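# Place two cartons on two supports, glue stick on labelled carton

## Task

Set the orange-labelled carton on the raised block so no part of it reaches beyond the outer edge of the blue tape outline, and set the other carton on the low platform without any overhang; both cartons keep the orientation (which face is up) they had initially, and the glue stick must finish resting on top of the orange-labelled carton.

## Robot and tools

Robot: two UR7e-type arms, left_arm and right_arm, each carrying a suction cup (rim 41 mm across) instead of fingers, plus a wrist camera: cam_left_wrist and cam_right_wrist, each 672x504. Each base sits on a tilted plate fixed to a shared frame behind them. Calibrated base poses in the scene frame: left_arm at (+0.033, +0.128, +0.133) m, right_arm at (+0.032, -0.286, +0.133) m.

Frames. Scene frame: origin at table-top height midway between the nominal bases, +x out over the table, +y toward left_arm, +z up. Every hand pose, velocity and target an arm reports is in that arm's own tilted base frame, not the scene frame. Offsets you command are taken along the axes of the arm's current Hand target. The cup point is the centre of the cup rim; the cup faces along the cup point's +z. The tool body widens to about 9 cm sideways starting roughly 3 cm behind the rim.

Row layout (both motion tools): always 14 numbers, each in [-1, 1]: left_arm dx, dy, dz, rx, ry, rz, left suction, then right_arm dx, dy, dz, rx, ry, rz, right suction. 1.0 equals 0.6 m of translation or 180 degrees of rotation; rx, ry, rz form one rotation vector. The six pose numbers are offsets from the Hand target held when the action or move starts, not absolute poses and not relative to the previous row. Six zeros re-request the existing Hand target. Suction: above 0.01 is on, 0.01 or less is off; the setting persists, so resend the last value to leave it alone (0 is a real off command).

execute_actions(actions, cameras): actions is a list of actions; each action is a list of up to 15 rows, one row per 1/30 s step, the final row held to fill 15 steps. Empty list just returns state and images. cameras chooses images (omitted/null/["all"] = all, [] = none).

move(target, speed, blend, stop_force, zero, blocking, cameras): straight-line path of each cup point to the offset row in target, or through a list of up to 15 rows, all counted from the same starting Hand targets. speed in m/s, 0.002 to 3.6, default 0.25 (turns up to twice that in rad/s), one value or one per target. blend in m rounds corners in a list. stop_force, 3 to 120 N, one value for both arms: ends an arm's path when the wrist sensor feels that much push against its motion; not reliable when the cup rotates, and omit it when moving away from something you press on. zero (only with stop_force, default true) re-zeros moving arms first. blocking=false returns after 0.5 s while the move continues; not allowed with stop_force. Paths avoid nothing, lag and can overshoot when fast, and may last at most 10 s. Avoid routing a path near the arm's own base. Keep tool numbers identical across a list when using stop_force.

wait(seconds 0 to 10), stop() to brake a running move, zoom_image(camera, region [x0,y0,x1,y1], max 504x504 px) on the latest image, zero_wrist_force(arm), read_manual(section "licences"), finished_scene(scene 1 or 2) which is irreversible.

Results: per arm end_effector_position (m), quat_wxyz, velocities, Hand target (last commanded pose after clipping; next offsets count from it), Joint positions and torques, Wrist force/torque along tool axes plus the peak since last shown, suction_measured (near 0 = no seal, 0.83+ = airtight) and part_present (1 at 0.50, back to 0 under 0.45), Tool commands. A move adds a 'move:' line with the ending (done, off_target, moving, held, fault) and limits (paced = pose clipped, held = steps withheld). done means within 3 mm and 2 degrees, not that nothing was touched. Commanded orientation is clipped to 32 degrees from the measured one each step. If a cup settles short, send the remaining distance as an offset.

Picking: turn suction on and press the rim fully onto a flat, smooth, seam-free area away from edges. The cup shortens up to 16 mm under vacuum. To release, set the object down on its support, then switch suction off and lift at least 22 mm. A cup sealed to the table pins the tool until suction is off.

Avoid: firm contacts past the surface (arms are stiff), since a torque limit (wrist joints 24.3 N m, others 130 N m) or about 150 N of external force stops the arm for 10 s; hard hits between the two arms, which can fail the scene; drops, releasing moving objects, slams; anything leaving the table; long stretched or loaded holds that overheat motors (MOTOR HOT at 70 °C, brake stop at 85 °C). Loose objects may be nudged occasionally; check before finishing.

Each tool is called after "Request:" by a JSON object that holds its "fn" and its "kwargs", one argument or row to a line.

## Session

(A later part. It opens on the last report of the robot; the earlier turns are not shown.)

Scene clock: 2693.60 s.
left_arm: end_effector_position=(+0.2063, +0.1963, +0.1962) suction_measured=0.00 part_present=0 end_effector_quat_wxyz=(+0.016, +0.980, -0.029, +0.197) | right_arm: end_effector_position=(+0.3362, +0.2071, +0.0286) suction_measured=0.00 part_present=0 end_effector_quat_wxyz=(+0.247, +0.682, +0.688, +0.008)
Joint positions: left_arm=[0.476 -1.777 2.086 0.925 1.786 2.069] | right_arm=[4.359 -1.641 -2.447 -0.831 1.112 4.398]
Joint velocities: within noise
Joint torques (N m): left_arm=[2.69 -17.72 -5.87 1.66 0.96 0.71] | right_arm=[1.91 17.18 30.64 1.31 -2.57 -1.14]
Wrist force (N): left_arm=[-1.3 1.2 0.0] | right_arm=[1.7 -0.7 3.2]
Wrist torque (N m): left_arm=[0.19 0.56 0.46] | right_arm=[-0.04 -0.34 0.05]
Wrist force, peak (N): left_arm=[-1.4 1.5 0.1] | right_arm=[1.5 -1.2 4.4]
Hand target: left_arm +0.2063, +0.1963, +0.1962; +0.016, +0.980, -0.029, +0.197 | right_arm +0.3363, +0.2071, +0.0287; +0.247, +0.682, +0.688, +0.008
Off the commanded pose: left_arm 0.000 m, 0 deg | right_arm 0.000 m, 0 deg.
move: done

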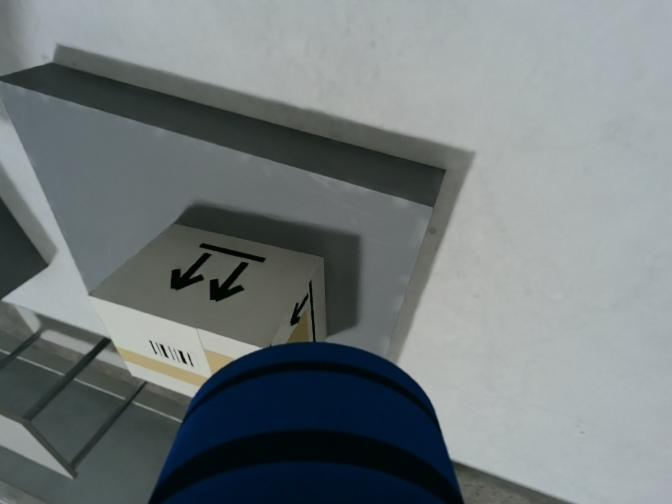

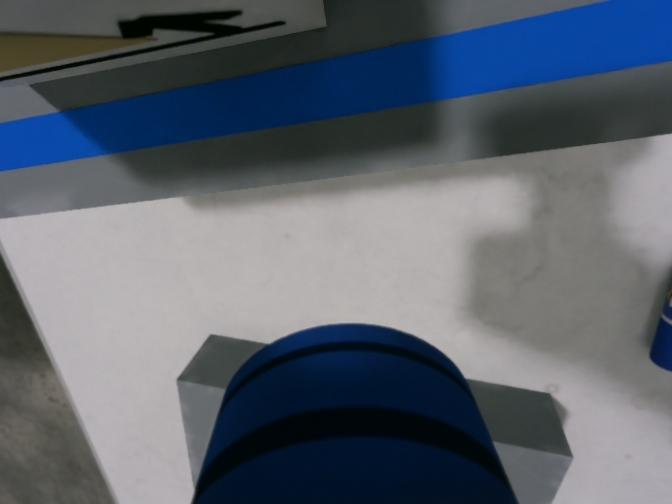

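Request:
{"fn": "move", "kwargs": {
  "target": [0,0,0,0,0,0,0,-0.003,-0.135,-0.0284,0,0,0,0],
  "speed": 0.15
}}

Scene clock: 2696.77 s.
left_arm: end_effector_position=(+0.2063, +0.1963, +0.1962) suction_measured=0.00 part_present=0 end_effector_quat_wxyz=(+0.016, +0.980, -0.029, +0.197) | right_arm: end_effector_position=(+0.2546, +0.2053, +0.0160) suction_measured=0.00 part_present=0 end_effector_quat_wxyz=(+0.247, +0.682, +0.688, +0.008)
Joint positions: left_arm=[0.476 -1.777 2.086 0.925 1.786 2.069] | right_arm=[4.599 -1.534 -2.569 -0.923 1.174 4.653]
Joint velocities: within noise
Joint torques (N m): left_arm=[2.34 -17.71 -5.07 1.83 1.09 0.63] | right_arm=[14.68 13.06 10.68 0.95 1.77 1.29]
Wrist force (N): left_arm=[-1.5 1.3 -0.2] | right_arm=[1.9 -0.7 3.4]
Wrist torque (N m): left_arm=[0.21 0.57 0.46] | right_arm=[-0.06 -0.34 0.05]
Wrist force, peak (N): left_arm=[-1.6 1.4 0.2] | right_arm=[1.6 -0.1 3.8]
Hand target: left_arm +0.2063, +0.1963, +0.1962; +0.016, +0.980, -0.029, +0.197 | right_arm +0.2545, +0.2053, +0.0160; +0.247, +0.682, +0.688, +0.008
Off the commanded pose: left_arm 0.000 m, 0 deg | right_arm 0.000 m, 0 deg.
move: done

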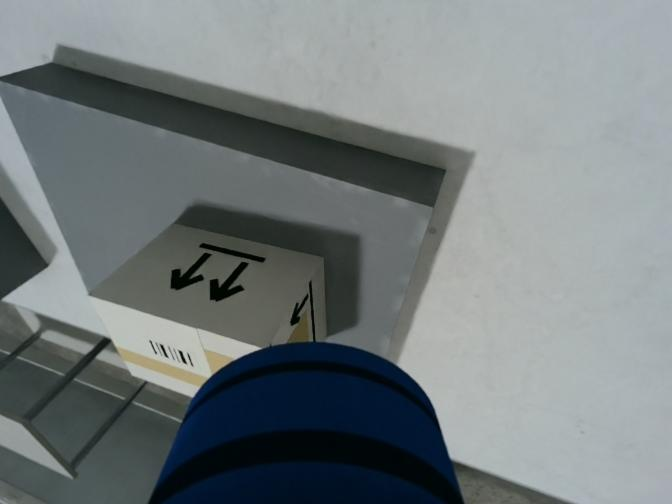

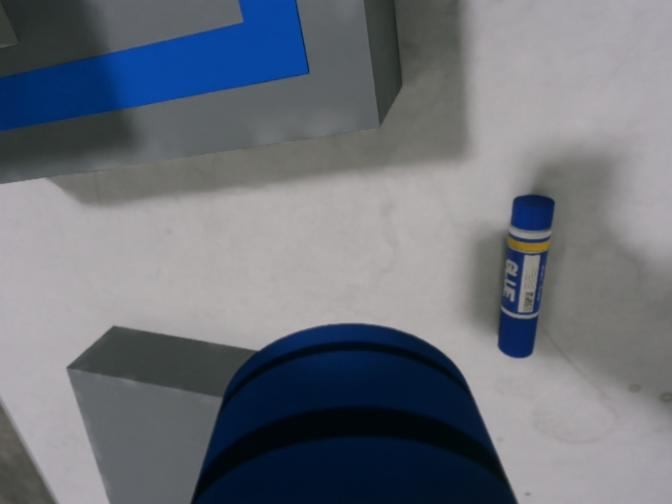

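Request:
{"fn": "move", "kwargs": {
  "target": [0,0,0,0,0,0,0,-0.0425,-0.1332,0.1058,0.1222,0.0588,0.3654,0],
  "speed": 0.15
}}

Scene clock: 2717.77 s.
left_arm: end_effector_position=(+0.2063, +0.1963, +0.1962) suction_measured=0.00 part_present=0 end_effector_quat_wxyz=(+0.016, +0.980, -0.029, +0.197) | right_arm: end_effector_position=(+0.2146, +0.1676, -0.0396) suction_measured=0.00 part_present=0 end_effector_quat_wxyz=(+0.080, +0.929, +0.355, +0.058)
Joint positions: left_arm=[0.476 -1.777 2.086 0.925 1.786 2.069] | right_arm=[4.521 -1.591 -2.821 -0.376 1.387 5.369]
Joint velocities: within noise
Joint torques (N m): left_arm=[1.51 -18.31 -4.47 1.84 0.9 0.6] | right_arm=[13.93 10.79 26.02 1 -1.81 -1.5]
Wrist force (N): left_arm=[-1.2 1.1 0.2] | right_arm=[1.2 -0.1 3.7]
Wrist torque (N m): left_arm=[0.17 0.54 0.46] | right_arm=[-0.03 -0.25 0.05]
Wrist force, peak (N): left_arm=[-1.7 1.4 0.2] | right_arm=[2.0 -0.7 3.7]
Hand target: left_arm +0.2063, +0.1963, +0.1962; +0.016, +0.980, -0.029, +0.197 | right_arm +0.2146, +0.1677, -0.0395; +0.080, +0.929, +0.355, +0.058 (not the last commanded pose)
Off the commanded pose: left_arm 0.000 m, 0 deg | right_arm 0.027 m, 18 deg.
move: held (right_arm; a check stopped the path); limits=held
pose unreachable (right arm): on one or more control steps of this call, first in action 0 (counted from 0), this arm could not follow its commanded pose, so it was not sent that pose on those steps. It may still have moved: this result reports where it is.
cause: moving toward the commanded pose would bring two parts of the arm too close to each other (joints 3 (elbow) and 4 (wrist 1) lie between them).

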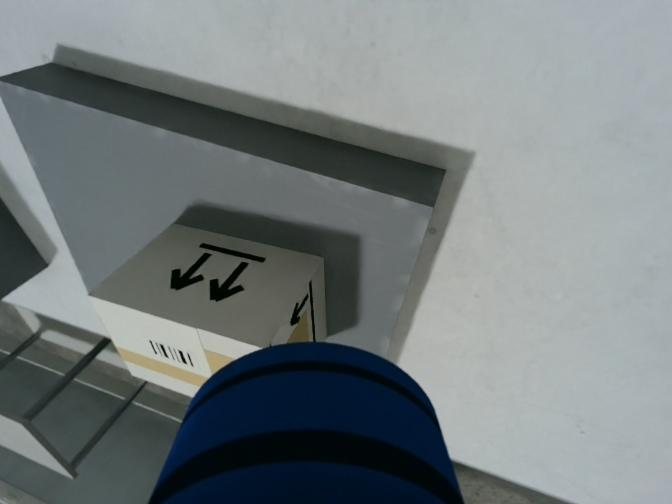

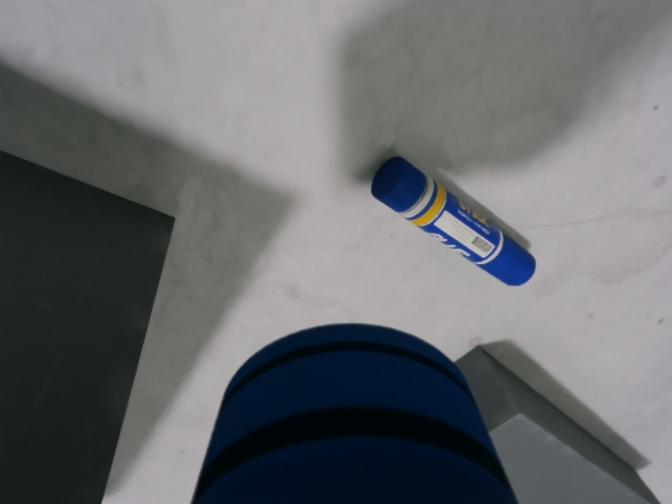

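Request:
{"fn": "move", "kwargs": {
  "target": [
    [0,0,0,0,0,0,0,0.0323,-0.0333,-0.194,0,0,0,0],
    [0,0,0,0,0,0,0,0.6162,-0.2877,0.015,-0.0288,-0.0707,-0.2648,0]
  ],
  "speed": 0.2,
  "blend": 0.03
}}

Scene clock: 2747.70 s.
left_arm: end_effector_position=(+0.2063, +0.1963, +0.1962) suction_measured=0.00 part_present=0 end_effector_quat_wxyz=(+0.016, +0.980, -0.029, +0.197) | right_arm: end_effector_position=(+0.3774, +0.5412, -0.0625) suction_measured=0.00 part_present=0 end_effector_quat_wxyz=(+0.175, +0.703, +0.686, -0.064)
Joint positions: left_arm=[0.476 -1.777 2.086 0.925 1.786 2.069] | right_arm=[4.403 -2.38 -1.48 -1.138 1.323 4.463]
Joint velocities: within noise
Joint torques (N m): left_arm=[2.46 -18.55 -4.77 1.83 0.67 0.46] | right_arm=[9.31 38.51 35.76 0.66 -2.14 -1.29]
Wrist force (N): left_arm=[-1.3 1.2 0.0] | right_arm=[1.3 -0.7 3.4]
Wrist torque (N m): left_arm=[0.18 0.55 0.46] | right_arm=[-0.08 -0.26 0.04]
Wrist force, peak (N): left_arm=[-1.5 1.4 0.0] | right_arm=[1.2 -0.1 4.6]
Hand target: left_arm +0.2063, +0.1963, +0.1962; +0.016, +0.980, -0.029, +0.197 | right_arm +0.3774, +0.5412, -0.0625; +0.175, +0.703, +0.686, -0.064
Off the commanded pose: left_arm 0.000 m, 0 deg | right_arm 0.000 m, 0 deg.
move: done

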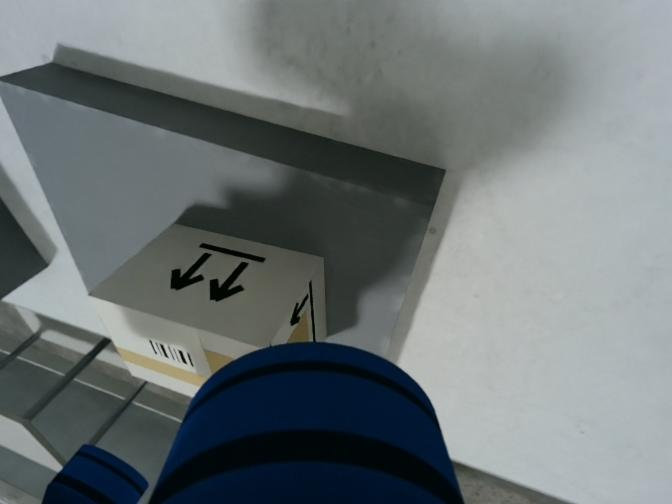

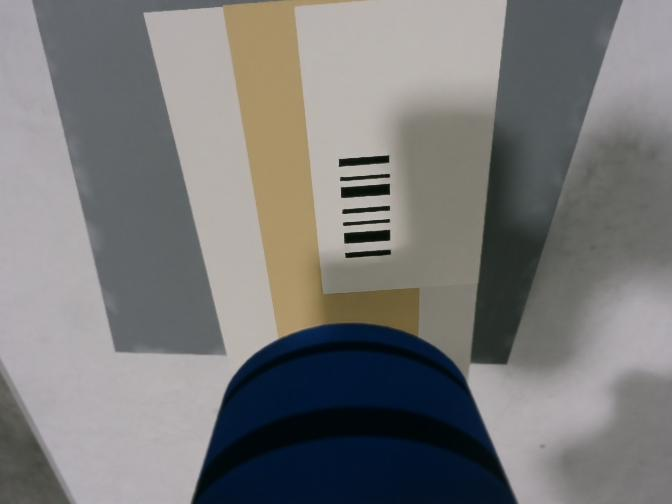

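Request:
{"fn": "move", "kwargs": {
  "target": [0,0,0,0,0,0,0,0,0,0.117,0,0,0,0],
  "speed": 0.12,
  "cameras": []
}}

Request:
{"fn": "move", "kwargs": {
  "target": [0,0,0,0,0,0,0,0,0,0.035,0,0,0,1],
  "speed": 0.012,
  "stop_force": 5,
  "cameras": []
}}

Request:
{"fn": "wait", "kwargs": {
  "seconds": 1,
  "cameras": []
}}

Scene clock: 2755.50 s.
left_arm: end_effector_position=(+0.2063, +0.1963, +0.1962) suction_measured=0.00 part_present=0 end_effector_quat_wxyz=(+0.016, +0.980, -0.029, +0.197) | right_arm: end_effector_position=(+0.3879, +0.5178, -0.1276) suction_measured=0.00 part_present=0 end_effector_quat_wxyz=(+0.175, +0.703, +0.686, -0.064)
Joint positions: left_arm=[0.476 -1.777 2.086 0.925 1.786 2.069] | right_arm=[4.377 -2.464 -1.537 -0.991 1.316 4.438]
Joint velocities: within noise
Joint torques (N m): left_arm=[0.49 -18.63 -5.12 1.82 0.65 0.39] | right_arm=[8.59 34.43 8.52 4.19 -2.01 -1.19]
Wrist force (N): left_arm=[-1.2 1.4 0.1] | right_arm=[-0.4 -1.3 0.8]
Wrist torque (N m): left_arm=[0.22 0.53 0.46] | right_arm=[-0.10 -0.22 0.04]
Wrist force, peak (N): left_arm=[-1.4 1.6 0.1] | right_arm=[1.3 -0.7 4.3]
Hand target: left_arm +0.2063, +0.1963, +0.1962; +0.016, +0.980, -0.029, +0.197 | right_arm +0.3879, +0.5177, -0.1278; +0.175, +0.703, +0.686, -0.064
Off the commanded pose: left_arm 0.000 m, 0 deg | right_arm 0.000 m, 0 deg.
move: done
No camera images: "cameras" was empty.

Scene clock: 2757.97 s.
left_arm: end_effector_position=(+0.2063, +0.1963, +0.1962) suction_measured=0.00 part_present=0 end_effector_quat_wxyz=(+0.016, +0.980, -0.029, +0.197) | right_arm: end_effector_position=(+0.3898, +0.5136, -0.1393) suction_measured=1.00 part_present=1 end_effector_quat_wxyz=(+0.175, +0.703, +0.686, -0.064)
Joint positions: left_arm=[0.476 -1.777 2.086 0.925 1.786 2.069] | right_arm=[4.373 -2.481 -1.544 -0.965 1.315 4.433]
Joint velocities: within noise
Joint torques (N m): left_arm=[0.22 -19.35 -4.99 1.79 0.6 0.46] | right_arm=[23.02 46.34 30.16 1.09 1.37 1.54]
Wrist force (N): left_arm=[-1.2 1.2 0.1] | right_arm=[-1.5 -2.4 -3.2]
Wrist torque (N m): left_arm=[0.18 0.54 0.46] | right_arm=[-0.15 -0.15 0.03]
Wrist force, peak (N): left_arm=[-1.3 1.6 0.0] | right_arm=[-7.9 -4.2 -16.7]
Hand target: left_arm +0.2063, +0.1963, +0.1962; +0.016, +0.980, -0.029, +0.197 | right_arm +0.3898, +0.5136, -0.1393; +0.175, +0.703, +0.686, -0.064 (not the last commanded pose)
Off the commanded pose: left_arm 0.000 m, 0 deg | right_arm 0.009 m, 0 deg.
move: contact (right_arm)
No camera images: "cameras" was empty.

Scene clock: 2758.97 s.
left_arm: end_effector_position=(+0.2063, +0.1963, +0.1962) suction_measured=0.00 part_present=0 end_effector_quat_wxyz=(+0.016, +0.980, -0.029, +0.197) | right_arm: end_effector_position=(+0.3898, +0.5136, -0.1393) suction_measured=1.00 part_present=1 end_effector_quat_wxyz=(+0.175, +0.703, +0.686, -0.064)
Joint positions: left_arm=[0.476 -1.777 2.086 0.925 1.786 2.069] | right_arm=[4.373 -2.481 -1.544 -0.965 1.315 4.433]
Joint velocities: within noise
Joint torques (N m): left_arm=[0.52 -18.96 -5.06 1.86 0.54 0.44] | right_arm=[23.82 47.2 30.37 2.19 1.84 1.43]
Wrist force (N): left_arm=[-1.4 1.4 0.1] | right_arm=[-1.6 -2.4 -3.1]
Wrist torque (N m): left_arm=[0.21 0.57 0.45] | right_arm=[-0.16 -0.14 0.04]
Wrist force, peak (N): left_arm=[-1.3 1.6 -0.1] | right_arm=[-1.7 -2.4 -3.3]
Hand target: left_arm +0.2063, +0.1963, +0.1962; +0.016, +0.980, -0.029, +0.197 | right_arm +0.3898, +0.5136, -0.1393; +0.175, +0.703, +0.686, -0.064 (not the last commanded pose)
Tool commands: left_gripper/suction=+0.0 right_gripper/suction=+1.0
Off the commanded pose: left_arm 0.000 m, 0 deg | right_arm 0.009 m, 0 deg.
wait: 1.00 s; at rest by 0.17 s
No camera images: "cameras" was empty.

Request:
{"fn": "move", "kwargs": {
  "target": [
    [0,0,0,0,0,0,0,0,0,-0.3,0,0,0,1],
    [0,0,0,0,0,0,0,-0.6817,-0.289,-0.3,0,0,0,1]
  ],
  "speed": [0.08,0.2],
  "blend": 0.02
}}

Scene clock: 2768.40 s.
left_arm: end_effector_position=(+0.2063, +0.1963, +0.1962) suction_measured=0.00 part_present=0 end_effector_quat_wxyz=(+0.016, +0.980, -0.029, +0.197) | right_arm: end_effector_position=(+0.1711, +0.1879, +0.1359) suction_measured=1.00 part_present=1 end_effector_quat_wxyz=(+0.175, +0.703, +0.686, -0.064)
Joint positions: left_arm=[0.476 -1.777 2.086 0.925 1.786 2.069] | right_arm=[4.711 -1.113 -2.399 -1.546 1.42 4.762]
Joint velocities: within noise
Joint torques (N m): left_arm=[-0.46 -19.03 -5.71 1.91 0.35 0.36] | right_arm=[10.5 0.25 16.27 1.12 2.1 1.67]
Wrist force (N): left_arm=[-1.4 1.3 0.2] | right_arm=[1.7 -0.8 7.9]
Wrist torque (N m): left_arm=[0.20 0.57 0.46] | right_arm=[-0.10 -0.32 0.04]
Wrist force, peak (N): left_arm=[-1.5 1.5 0.1] | right_arm=[1.4 -0.7 8.6]
Hand target: left_arm +0.2063, +0.1963, +0.1962; +0.016, +0.980, -0.029, +0.197 | right_arm +0.1710, +0.1878, +0.1359; +0.175, +0.703, +0.686, -0.064
Off the commanded pose: left_arm 0.000 m, 0 deg | right_arm 0.000 m, 0 deg.
move: done

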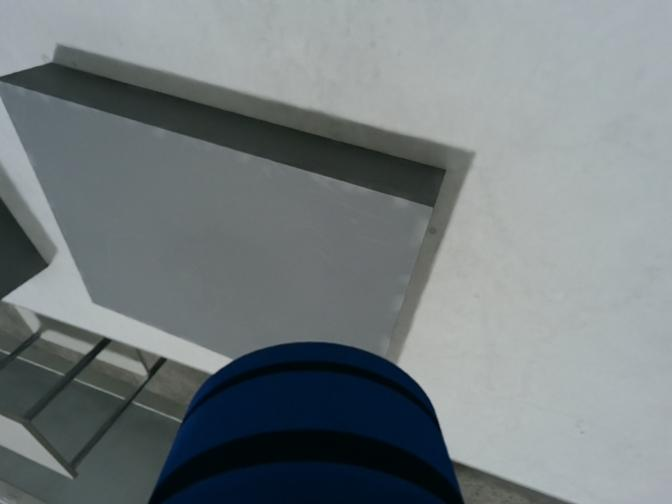

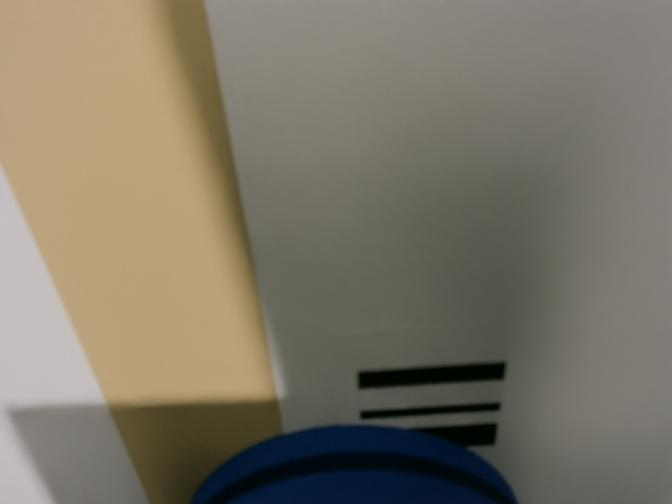

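Request:
{"fn": "move", "kwargs": {
  "target": [
    [0,0,0,0,0,0,0,0.0125,0.0142,0.05,0,0,0,1],
    [0,0,0,0,0,0,0,0.0125,0.0142,0.353,0,0,0,1]
  ],
  "speed": 0.08
}}

Scene clock: 2777.97 s.
left_arm: end_effector_position=(+0.2063, +0.1963, +0.1962) suction_measured=0.00 part_present=0 end_effector_quat_wxyz=(+0.016, +0.980, -0.029, +0.197) | right_arm: end_effector_position=(+0.2116, +0.1241, -0.0622) suction_measured=1.00 part_present=1 end_effector_quat_wxyz=(+0.175, +0.703, +0.686, -0.064)
Joint positions: left_arm=[0.476 -1.777 2.086 0.925 1.786 2.069] | right_arm=[4.529 -1.704 -2.791 -0.531 1.361 4.587]
Joint velocities: within noise
Joint torques (N m): left_arm=[-0.4 -19.2 -5.49 2.03 0.33 0.3] | right_arm=[-0.75 -2.53 3.17 3.51 -1.94 -1.3]
Wrist force (N): left_arm=[-1.3 1.3 -0.1] | right_arm=[1.8 -0.1 7.6]
Wrist torque (N m): left_arm=[0.20 0.55 0.46] | right_arm=[-0.02 -0.32 0.04]
Wrist force, peak (N): left_arm=[-1.3 1.6 0.1] | right_arm=[1.2 -0.1 8.4]
Hand target: left_arm +0.2063, +0.1963, +0.1962; +0.016, +0.980, -0.029, +0.197 | right_arm +0.2116, +0.1241, -0.0622; +0.175, +0.703, +0.686, -0.064
Off the commanded pose: left_arm 0.000 m, 0 deg | right_arm 0.000 m, 0 deg.
move: done

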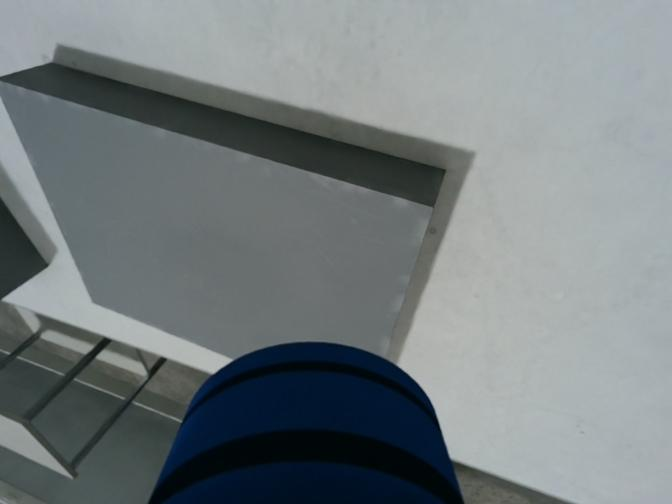

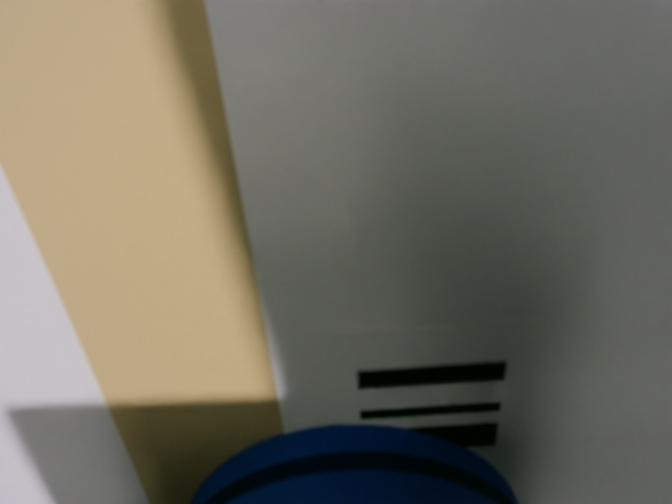

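Request:
{"fn": "move", "kwargs": {
  "target": [-0.1368,0.3818,0.3327,0.0025,-0.1360,0,0,0,0,0,0,0,0,1],
  "speed": 0.15
}}

Scene clock: 2787.00 s.
left_arm: end_effector_position=(+0.1932, -0.0364, -0.0152) suction_measured=0.00 part_present=0 end_effector_quat_wxyz=(+0.005, +0.999, -0.031, -0.015) | right_arm: end_effector_position=(+0.2116, +0.1241, -0.0622) suction_measured=1.00 part_present=1 end_effector_quat_wxyz=(+0.175, +0.703, +0.686, -0.064)
Joint positions: left_arm=[-0.882 -1.398 2.49 0.491 1.6 0.751] | right_arm=[4.529 -1.704 -2.791 -0.53 1.36 4.587]
Joint velocities: within noise
Joint torques (N m): left_arm=[-16.91 -3.08 -21.33 0.96 3.12 -2.17] | right_arm=[0.42 -1.06 2.92 4.22 -1.89 -1.09]
Wrist force (N): left_arm=[-2.4 1.6 0.0] | right_arm=[1.6 -0.1 8.0]
Wrist torque (N m): left_arm=[0.28 0.83 0.62] | right_arm=[-0.03 -0.29 0.04]
Wrist force, peak (N): left_arm=[-2.4 2.3 0.1] | right_arm=[1.5 -0.3 8.0]
Hand target: left_arm +0.1932, -0.0365, -0.0153; +0.005, +0.999, -0.031, -0.015 | right_arm +0.2116, +0.1241, -0.0622; +0.175, +0.703, +0.686, -0.064
Off the commanded pose: left_arm 0.000 m, 0 deg | right_arm 0.000 m, 0 deg.
move: done

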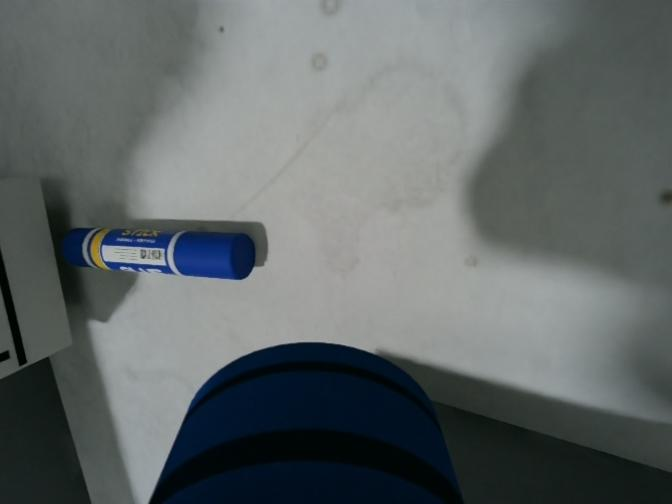

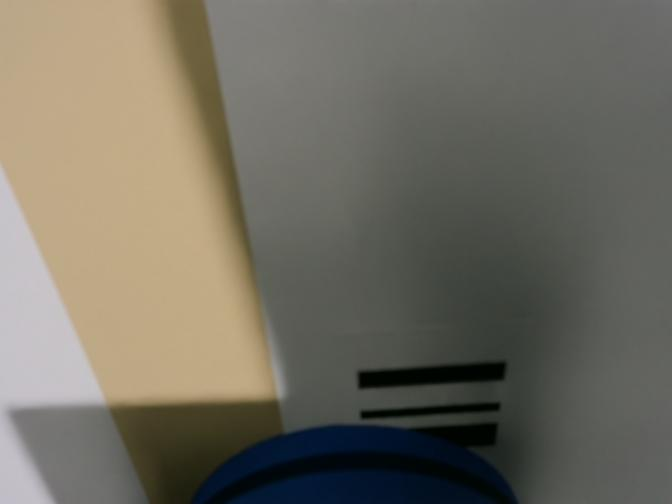

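Request:
{"fn": "move", "kwargs": {
  "target": [0.017,-0.0292,0.149,0,0,0,0,0,0,0.0083,0,0,0,1],
  "speed": 0.06
}}

Scene clock: 2798.30 s.
left_arm: end_effector_position=(+0.2017, -0.0205, -0.1051) suction_measured=0.00 part_present=0 end_effector_quat_wxyz=(+0.005, +0.999, -0.031, -0.015) | right_arm: end_effector_position=(+0.2124, +0.1224, -0.0669) suction_measured=1.00 part_present=1 end_effector_quat_wxyz=(+0.175, +0.703, +0.686, -0.064)
Joint positions: left_arm=[-0.774 -1.053 2.491 0.147 1.599 0.859] | right_arm=[4.524 -1.735 -2.796 -0.493 1.359 4.582]
Joint velocities: within noise
Joint torques (N m): left_arm=[0.91 -12.23 -14.47 1.08 2.48 1.49] | right_arm=[-0.14 -1.32 3.03 4.43 -2.03 -1.37]
Wrist force (N): left_arm=[-2.4 1.4 -0.3] | right_arm=[1.6 -0.3 7.6]
Wrist torque (N m): left_arm=[0.24 0.84 0.62] | right_arm=[-0.05 -0.29 0.03]
Wrist force, peak (N): left_arm=[-2.7 1.6 -0.3] | right_arm=[1.7 -0.1 8.0]
Hand target: left_arm +0.2017, -0.0205, -0.1052; +0.005, +0.999, -0.031, -0.015 | right_arm +0.2124, +0.1224, -0.0669; +0.175, +0.703, +0.686, -0.064
Off the commanded pose: left_arm 0.000 m, 0 deg | right_arm 0.000 m, 0 deg.
move: done

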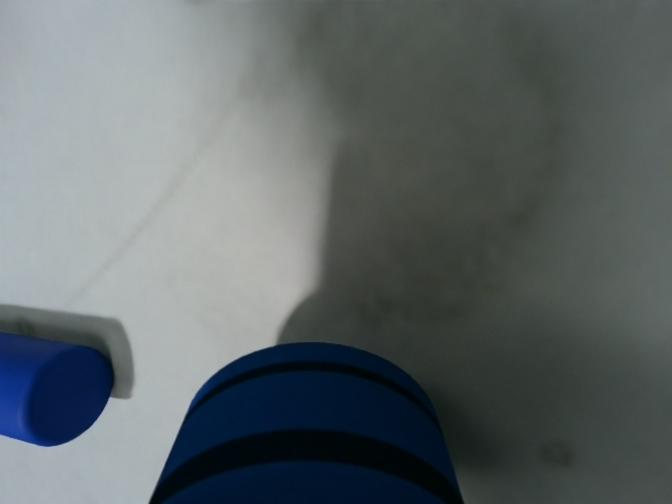

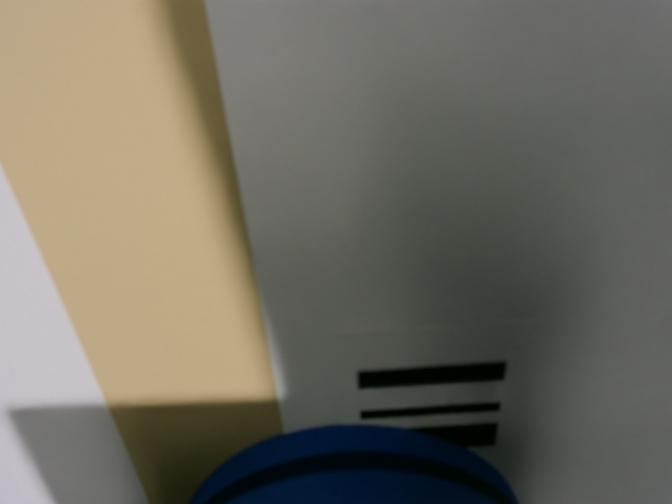

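Request:
{"fn": "move", "kwargs": {
  "target": [
    [-0.0587,0.133,-0.3547,0,0,0,0,0,0,-0.3833,0,0,0,1],
    [0.2785,0.133,-0.4104,0,0,0,0,0.0092,0.3417,-0.3833,0,0,0,1],
    [0.2975,0.4457,-0.2964,0,0,0,0,-0.3241,0.3507,-0.3833,0,0,0,1]
  ],
  "speed": 0.1
}}

Scene clock: 2811.87 s.
left_arm: end_effector_position=(+0.3687, -0.2967, +0.0703) suction_measured=0.00 part_present=0 end_effector_quat_wxyz=(+0.005, +0.999, -0.031, -0.015) | right_arm: end_effector_position=(+0.3758, +0.0168, +0.2447) suction_measured=1.00 part_present=1 end_effector_quat_wxyz=(+0.175, +0.703, +0.686, -0.064)
Joint positions: left_arm=[-0.946 -1.016 1.565 1.031 1.601 0.686] | right_arm=[3.817 -1.189 -2.133 -1.489 1.208 3.86]
Joint velocities: within noise
Joint torques (N m): left_arm=[-23.49 -25.66 -26.72 3.97 0.51 -2.05] | right_arm=[-4.48 13.42 36.03 1.27 -2.13 -1.47]
Wrist force (N): left_arm=[-2.5 1.7 -0.2] | right_arm=[1.6 -0.5 7.6]
Wrist torque (N m): left_arm=[0.29 0.85 0.60] | right_arm=[-0.06 -0.34 0.03]
Wrist force, peak (N): left_arm=[-2.9 1.9 -0.5] | right_arm=[1.3 -0.2 8.7]
Hand target: left_arm +0.3687, -0.2968, +0.0703; +0.005, +0.999, -0.031, -0.015 | right_arm +0.3758, +0.0167, +0.2447; +0.175, +0.703, +0.686, -0.064
Off the commanded pose: left_arm 0.000 m, 0 deg | right_arm 0.000 m, 0 deg.
move: done

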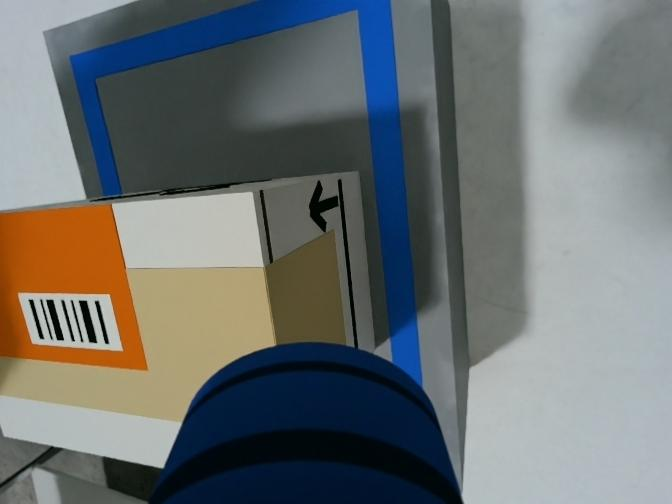

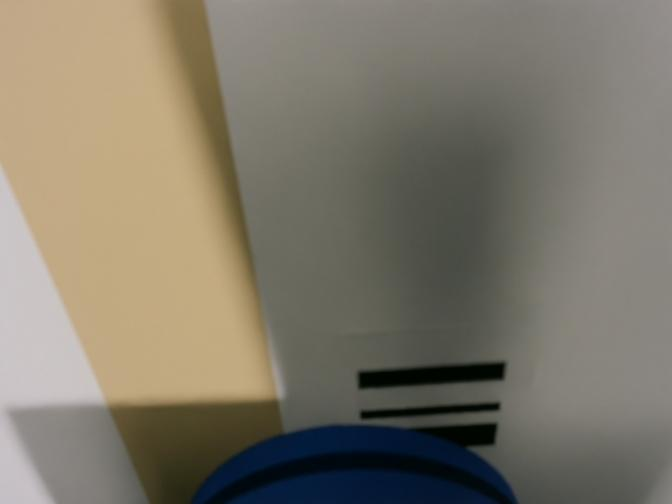

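Request:
{"fn": "move", "kwargs": {
  "target": [
    [-0.019,-0.3127,-0.114,0,0,0,0,0.3333,-0.009,0,0,0,0,1],
    [-0.3562,-0.3127,-0.0583,0,0,0,0,0.3241,-0.3507,0,0,0,0,1],
    [-0.2937,-0.4467,0.2986,0,0,0,0,0.3241,-0.3507,0.3833,0,0,0,1]
  ],
  "speed": 0.1
}}

Scene clock: 2823.70 s.
left_arm: end_effector_position=(+0.2040, -0.0200, -0.1065) suction_measured=0.00 part_present=0 end_effector_quat_wxyz=(+0.005, +0.999, -0.031, -0.015) | right_arm: end_effector_position=(+0.2124, +0.1224, -0.0668) suction_measured=1.00 part_present=1 end_effector_quat_wxyz=(+0.175, +0.703, +0.686, -0.064)
Joint positions: left_arm=[-0.762 -1.045 2.484 0.148 1.599 0.871] | right_arm=[4.524 -1.735 -2.796 -0.494 1.359 4.582]
Joint velocities: within noise
Joint torques (N m): left_arm=[0.12 -12.62 -14.3 1 3.08 1.53] | right_arm=[-0.13 1.41 1.26 4.12 -1.98 -1.21]
Wrist force (N): left_arm=[-2.2 1.5 -0.3] | right_arm=[1.7 -0.3 7.9]
Wrist torque (N m): left_arm=[0.25 0.80 0.62] | right_arm=[-0.04 -0.31 0.03]
Wrist force, peak (N): left_arm=[-3.0 1.8 -0.7] | right_arm=[1.5 -0.6 8.3]
Hand target: left_arm +0.2040, -0.0200, -0.1065; +0.005, +0.999, -0.031, -0.015 | right_arm +0.2124, +0.1224, -0.0669; +0.175, +0.703, +0.686, -0.064
Off the commanded pose: left_arm 0.000 m, 0 deg | right_arm 0.000 m, 0 deg.
move: done

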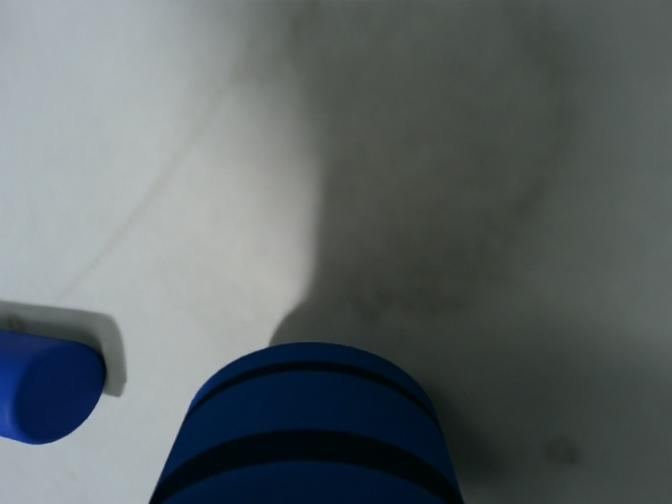

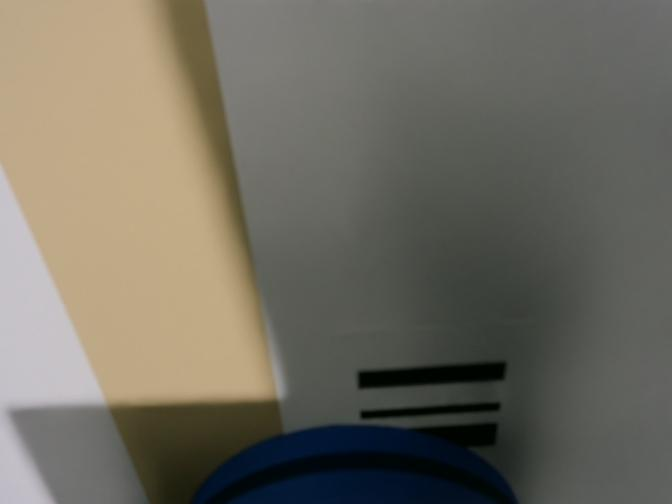

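Request:
{"fn": "move", "kwargs": {
  "target": [0.0043,0.0703,0.0257,0,0,0,0,0,0,0,0,0,0,1],
  "speed": 0.012,
  "stop_force": 3
}}

Scene clock: 2830.67 s.
left_arm: end_effector_position=(+0.2035, -0.0624, -0.1216) suction_measured=0.00 part_present=0 end_effector_quat_wxyz=(+0.005, +0.999, -0.031, -0.015) | right_arm: end_effector_position=(+0.2124, +0.1224, -0.0669) suction_measured=1.00 part_present=1 end_effector_quat_wxyz=(+0.175, +0.703, +0.686, -0.064)
Joint positions: left_arm=[-0.93 -0.987 2.456 0.112 1.601 0.703] | right_arm=[4.524 -1.735 -2.796 -0.493 1.359 4.582]
Joint velocities: within noise
Joint torques (N m): left_arm=[-19.15 -14.18 -14.77 0.75 0.56 -2.2] | right_arm=[-0.13 -0.46 3.17 4.36 -1.91 -1.19]
Wrist force (N): left_arm=[-2.1 0.9 -0.6] | right_arm=[1.0 -0.3 7.5]
Wrist torque (N m): left_arm=[0.25 0.78 0.61] | right_arm=[-0.04 -0.35 0.02]
Wrist force, peak (N): left_arm=[-2.6 1.8 -0.2] | right_arm=[1.8 -0.2 8.0]
Hand target: left_arm +0.2035, -0.0624, -0.1216; +0.005, +0.999, -0.031, -0.015 | right_arm +0.2124, +0.1224, -0.0669; +0.175, +0.703, +0.686, -0.064
Off the commanded pose: left_arm 0.000 m, 0 deg | right_arm 0.000 m, 0 deg.
move: done

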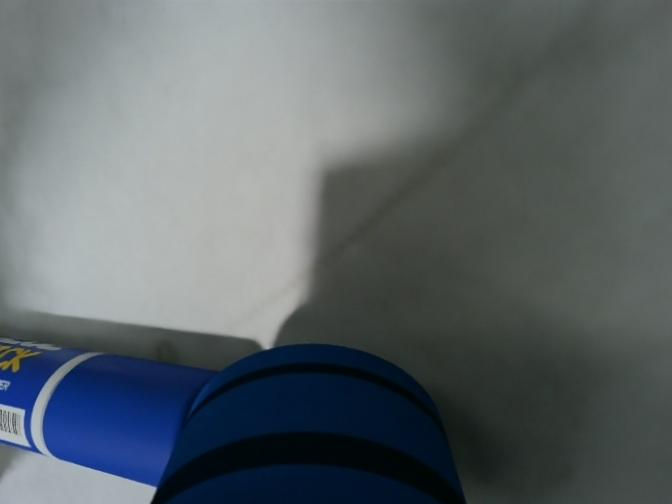

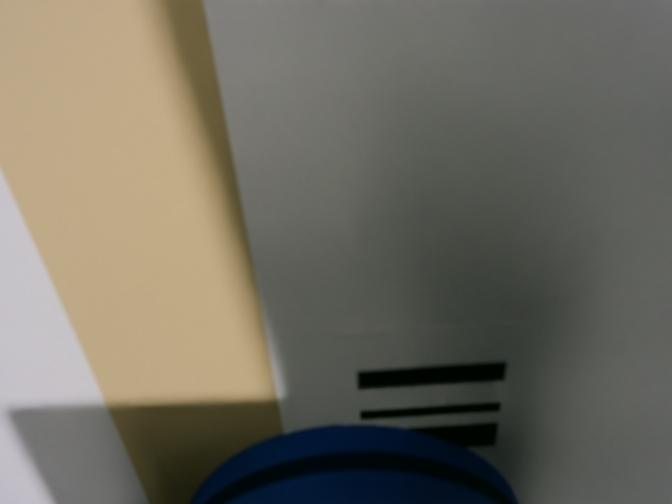

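Request:
{"fn": "move", "kwargs": {
  "target": [0.0007,0.0125,0.0046,0,0,0,0,0,0,0,0,0,0,1],
  "speed": 0.01,
  "stop_force": 4
}}

Scene clock: 2834.97 s.
left_arm: end_effector_position=(+0.2033, -0.0700, -0.1242) suction_measured=0.00 part_present=0 end_effector_quat_wxyz=(+0.005, +0.999, -0.031, -0.015) | right_arm: end_effector_position=(+0.2124, +0.1224, -0.0669) suction_measured=1.00 part_present=1 end_effector_quat_wxyz=(+0.175, +0.703, +0.686, -0.064)
Joint positions: left_arm=[-0.956 -0.976 2.448 0.108 1.601 0.677] | right_arm=[4.524 -1.735 -2.796 -0.493 1.359 4.582]
Joint velocities: within noise
Joint torques (N m): left_arm=[-20.34 -13.32 -16.44 0.09 1.46 -2.21] | right_arm=[1.75 1.97 6.65 4.43 -1.74 -1.05]
Wrist force (N): left_arm=[-2.7 -1.0 -2.7] | right_arm=[-1.7 0.1 7.0]
Wrist torque (N m): left_arm=[0.22 0.82 0.62] | right_arm=[0.00 -0.41 0.00]
Wrist force, peak (N): left_arm=[-2.8 -1.0 -2.9] | right_arm=[0.9 -0.3 7.9]
Hand target: left_arm +0.2033, -0.0700, -0.1242; +0.005, +0.999, -0.031, -0.015 | right_arm +0.2124, +0.1224, -0.0669; +0.175, +0.703, +0.686, -0.064
Off the commanded pose: left_arm 0.000 m, 0 deg | right_arm 0.000 m, 0 deg.
move: done

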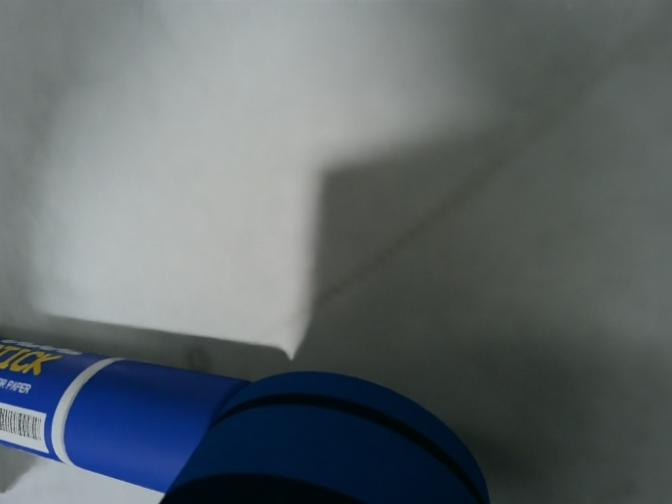

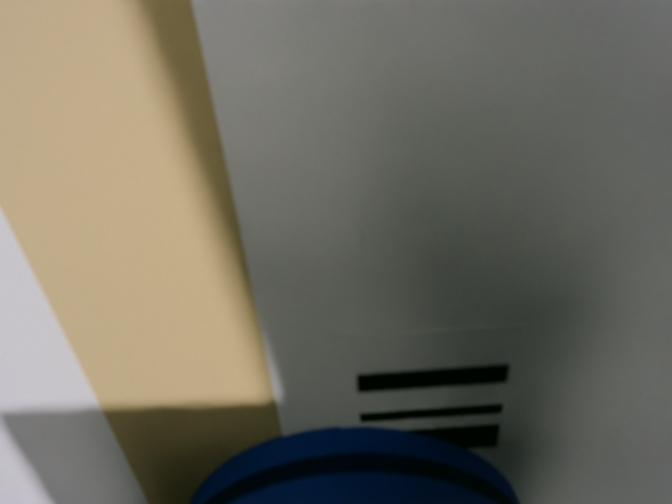

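Request:
{"fn": "move", "kwargs": {
  "target": [-0.0077,0.0174,-0.0463,0,0,0,0,0,0,-0.05,0,0,0,1],
  "speed": 0.03
}}

Scene clock: 2838.63 s.
left_arm: end_effector_position=(+0.1989, -0.0798, -0.0963) suction_measured=0.00 part_present=0 end_effector_quat_wxyz=(+0.005, +0.999, -0.031, -0.015) | right_arm: end_effector_position=(+0.2079, +0.1324, -0.0390) suction_measured=1.00 part_present=1 end_effector_quat_wxyz=(+0.175, +0.703, +0.686, -0.064)
Joint positions: left_arm=[-1.008 -1.08 2.458 0.201 1.602 0.625] | right_arm=[4.55 -1.565 -2.76 -0.705 1.367 4.607]
Joint velocities: within noise
Joint torques (N m): left_arm=[-18.68 -25.01 5.95 3.15 0.64 -2.05] | right_arm=[15.99 9.93 31.46 1.97 2.39 1.67]
Wrist force (N): left_arm=[-2.5 -0.4 -0.9] | right_arm=[-0.6 -0.4 7.9]
Wrist torque (N m): left_arm=[0.26 0.85 0.61] | right_arm=[-0.07 -0.38 0.00]
Wrist force, peak (N): left_arm=[-2.8 -1.4 -2.8] | right_arm=[-0.5 -0.5 8.3]
Hand target: left_arm +0.1989, -0.0798, -0.0962; +0.005, +0.999, -0.031, -0.015 | right_arm +0.2079, +0.1324, -0.0390; +0.175, +0.703, +0.686, -0.064
Off the commanded pose: left_arm 0.000 m, 0 deg | right_arm 0.000 m, 0 deg.
move: done

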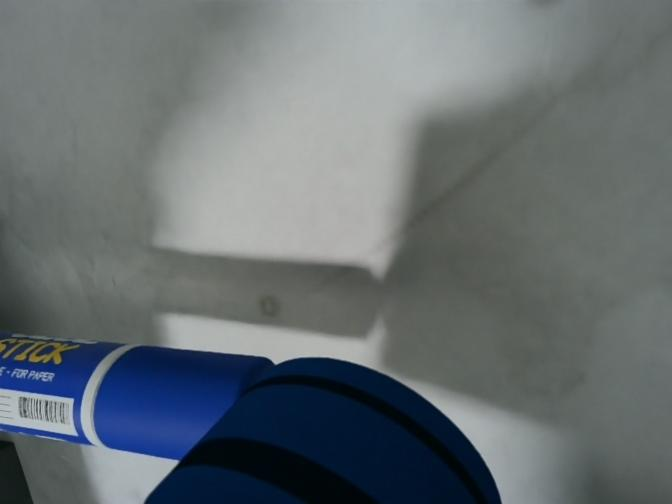

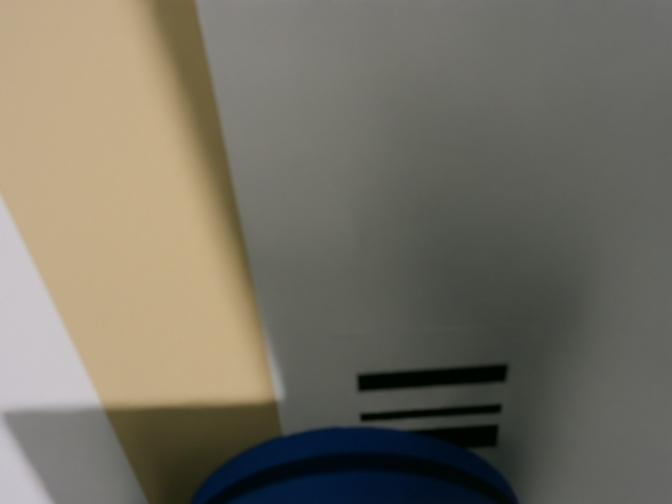

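Request:
{"fn": "move", "kwargs": {
  "target": [
    [0.0002,0.0031,0.0011,0,0,0,0,0,0,0,0,0,0,1],
    [-0.0508,0.1188,-0.3072,0,0,0,0,0,0,-0.3333,0,0,0,1],
    [0.2922,0.1188,-0.3604,0,0,0,0,0.0094,0.3475,-0.3333,0,0,0,1]
  ],
  "speed": 0.06,
  "blend": [0,0.03,0]
}}

Scene clock: 2849.63 s.
left_arm: end_effector_position=(+0.3046, -0.1554, +0.1065) suction_measured=0.00 part_present=0 end_effector_quat_wxyz=(+0.005, +0.999, -0.031, -0.015) | right_arm: end_effector_position=(+0.3104, +0.2030, +0.1673) suction_measured=1.00 part_present=1 end_effector_quat_wxyz=(+0.175, +0.703, +0.686, -0.064)
Joint positions: left_arm=[-0.85 -1.341 1.941 0.983 1.599 0.783] | right_arm=[4.295 -1.37 -2.175 -1.424 1.294 4.356]
Joint velocities: within noise
Joint torques (N m): left_arm=[-21.52 -25.66 -4.13 0.5 1.45 -2.05] | right_arm=[15.34 12.9 16.42 1.75 2.66 1.57]
Wrist force (N): left_arm=[-2.7 -0.5 -0.7] | right_arm=[-0.7 -0.4 7.8]
Wrist torque (N m): left_arm=[0.29 0.86 0.62] | right_arm=[-0.05 -0.45 0.02]
Wrist force, peak (N): left_arm=[-2.7 -0.8 -1.1] | right_arm=[-0.8 -0.4 8.7]
Hand target: left_arm +0.3044, -0.1554, +0.1065; +0.005, +0.999, -0.031, -0.015 (not the last commanded pose) | right_arm +0.3103, +0.2030, +0.1673; +0.175, +0.703, +0.686, -0.064 (not the last commanded pose)
Off the commanded pose: left_arm 0.072 m, 0 deg | right_arm 0.074 m, 0 deg.
move: held (left_arm, right_arm; a check stopped the path); path passed 2 of 3 targets; limits=held
pose unreachable (left arm): on one or more control steps of this call, first in action 0 (counted from 0), this arm could not follow its commanded pose, so it was not sent that pose on those steps. It may still have moved: this result reports where it is.
cause: moving toward the commanded pose would bring a part of the arm too close to another arm (a part of this arm just beyond joint 3 (elbow) and a part of the right arm just beyond its joint 5 (wrist 2)).
pose unreachable (right arm): on one or more control steps of this call, first in action 0 (counted from 0), this arm could not follow its commanded pose, so it was not sent that pose on those steps. It may still have moved: this result reports where it is.
cause: moving toward the commanded pose would bring a part of the arm too close to another arm (a part of this arm just beyond joint 5 (wrist 2) and a part of the left arm just beyond its joint 3 (elbow), along the way the arms are being sent, or toward where that arm still pushes).

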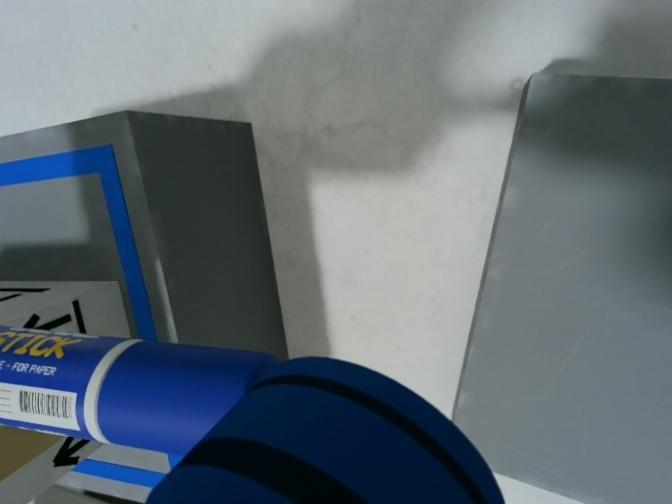

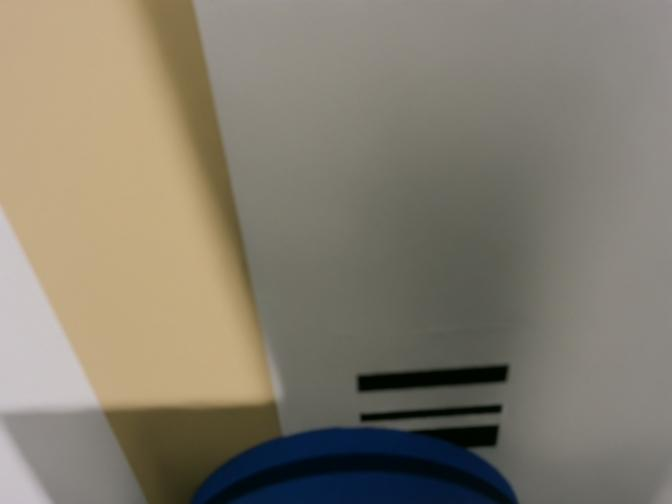

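Request:
{"fn": "move", "kwargs": {
  "target": [
    [0.0171,0.2814,0.1026,0,0,0,0,-0.3,0.0081,0,0,0,0,1]
  ],
  "speed": 0.06
}}

Scene clock: 2867.10 s.
left_arm: end_effector_position=(+0.3044, -0.1554, +0.1065) suction_measured=0.00 part_present=0 end_effector_quat_wxyz=(+0.005, +0.999, -0.031, -0.015) | right_arm: end_effector_position=(+0.3102, +0.1991, +0.1686) suction_measured=1.00 part_present=1 end_effector_quat_wxyz=(+0.175, +0.703, +0.686, -0.064)
Joint positions: left_arm=[-0.85 -1.341 1.941 0.983 1.599 0.782] | right_arm=[4.291 -1.361 -2.179 -1.429 1.293 4.352]
Joint velocities: within noise
Joint torques (N m): left_arm=[-1.17 -26.17 -15.81 3.24 3.24 1.45] | right_arm=[0.22 13.36 13.6 1.09 -1.75 -1.03]
Wrist force (N): left_arm=[-2.6 0.1 -0.7] | right_arm=[0.0 -0.4 7.9]
Wrist torque (N m): left_arm=[0.29 0.86 0.62] | right_arm=[-0.05 -0.41 0.03]
Wrist force, peak (N): left_arm=[-2.8 -0.6 -1.0] | right_arm=[-0.4 -0.2 8.2]
Hand target: left_arm +0.3044, -0.1554, +0.1065; +0.005, +0.999, -0.031, -0.015 (not the last commanded pose) | right_arm +0.3102, +0.1989, +0.1687; +0.175, +0.703, +0.686, -0.064 (not the last commanded pose)
Off the commanded pose: left_arm 0.180 m, 0 deg | right_arm 0.176 m, 0 deg.
move: held (left_arm; a check stopped the path), off_target (right_arm; braked when a check withheld steps of left_arm); limits=held
pose unreachable (left arm): on one or more control steps of this call, first in action 0 (counted from 0), this arm could not follow its commanded pose, so it was not sent that pose on those steps. It may still have moved: this result reports where it is.
cause: moving toward the commanded pose would bring a part of the arm too close to another arm (a part of this arm just beyond joint 3 (elbow) and a part of the right arm just beyond its joint 5 (wrist 2)).

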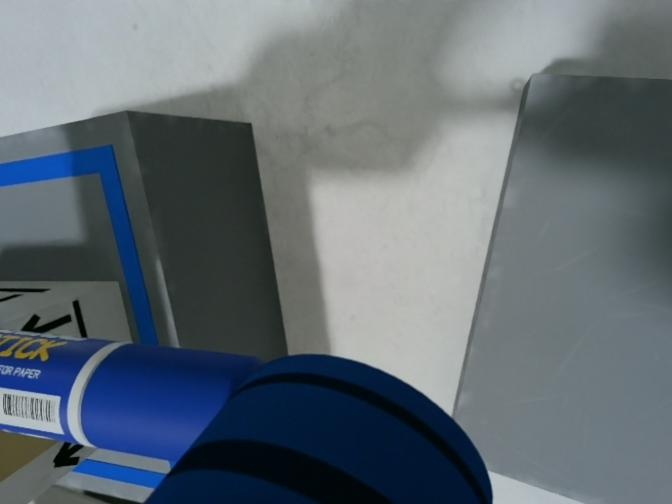

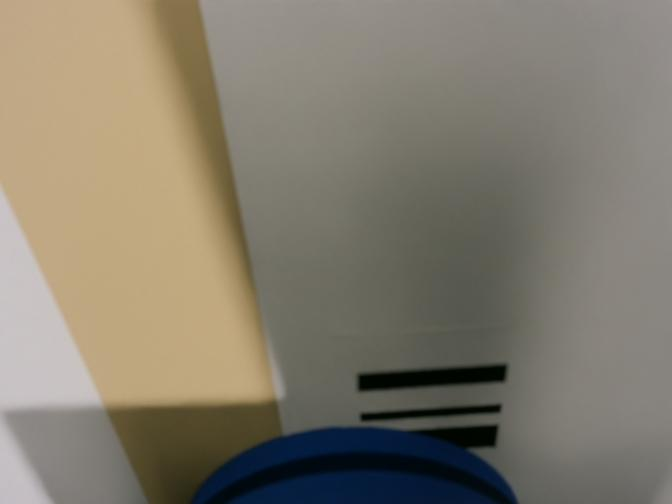

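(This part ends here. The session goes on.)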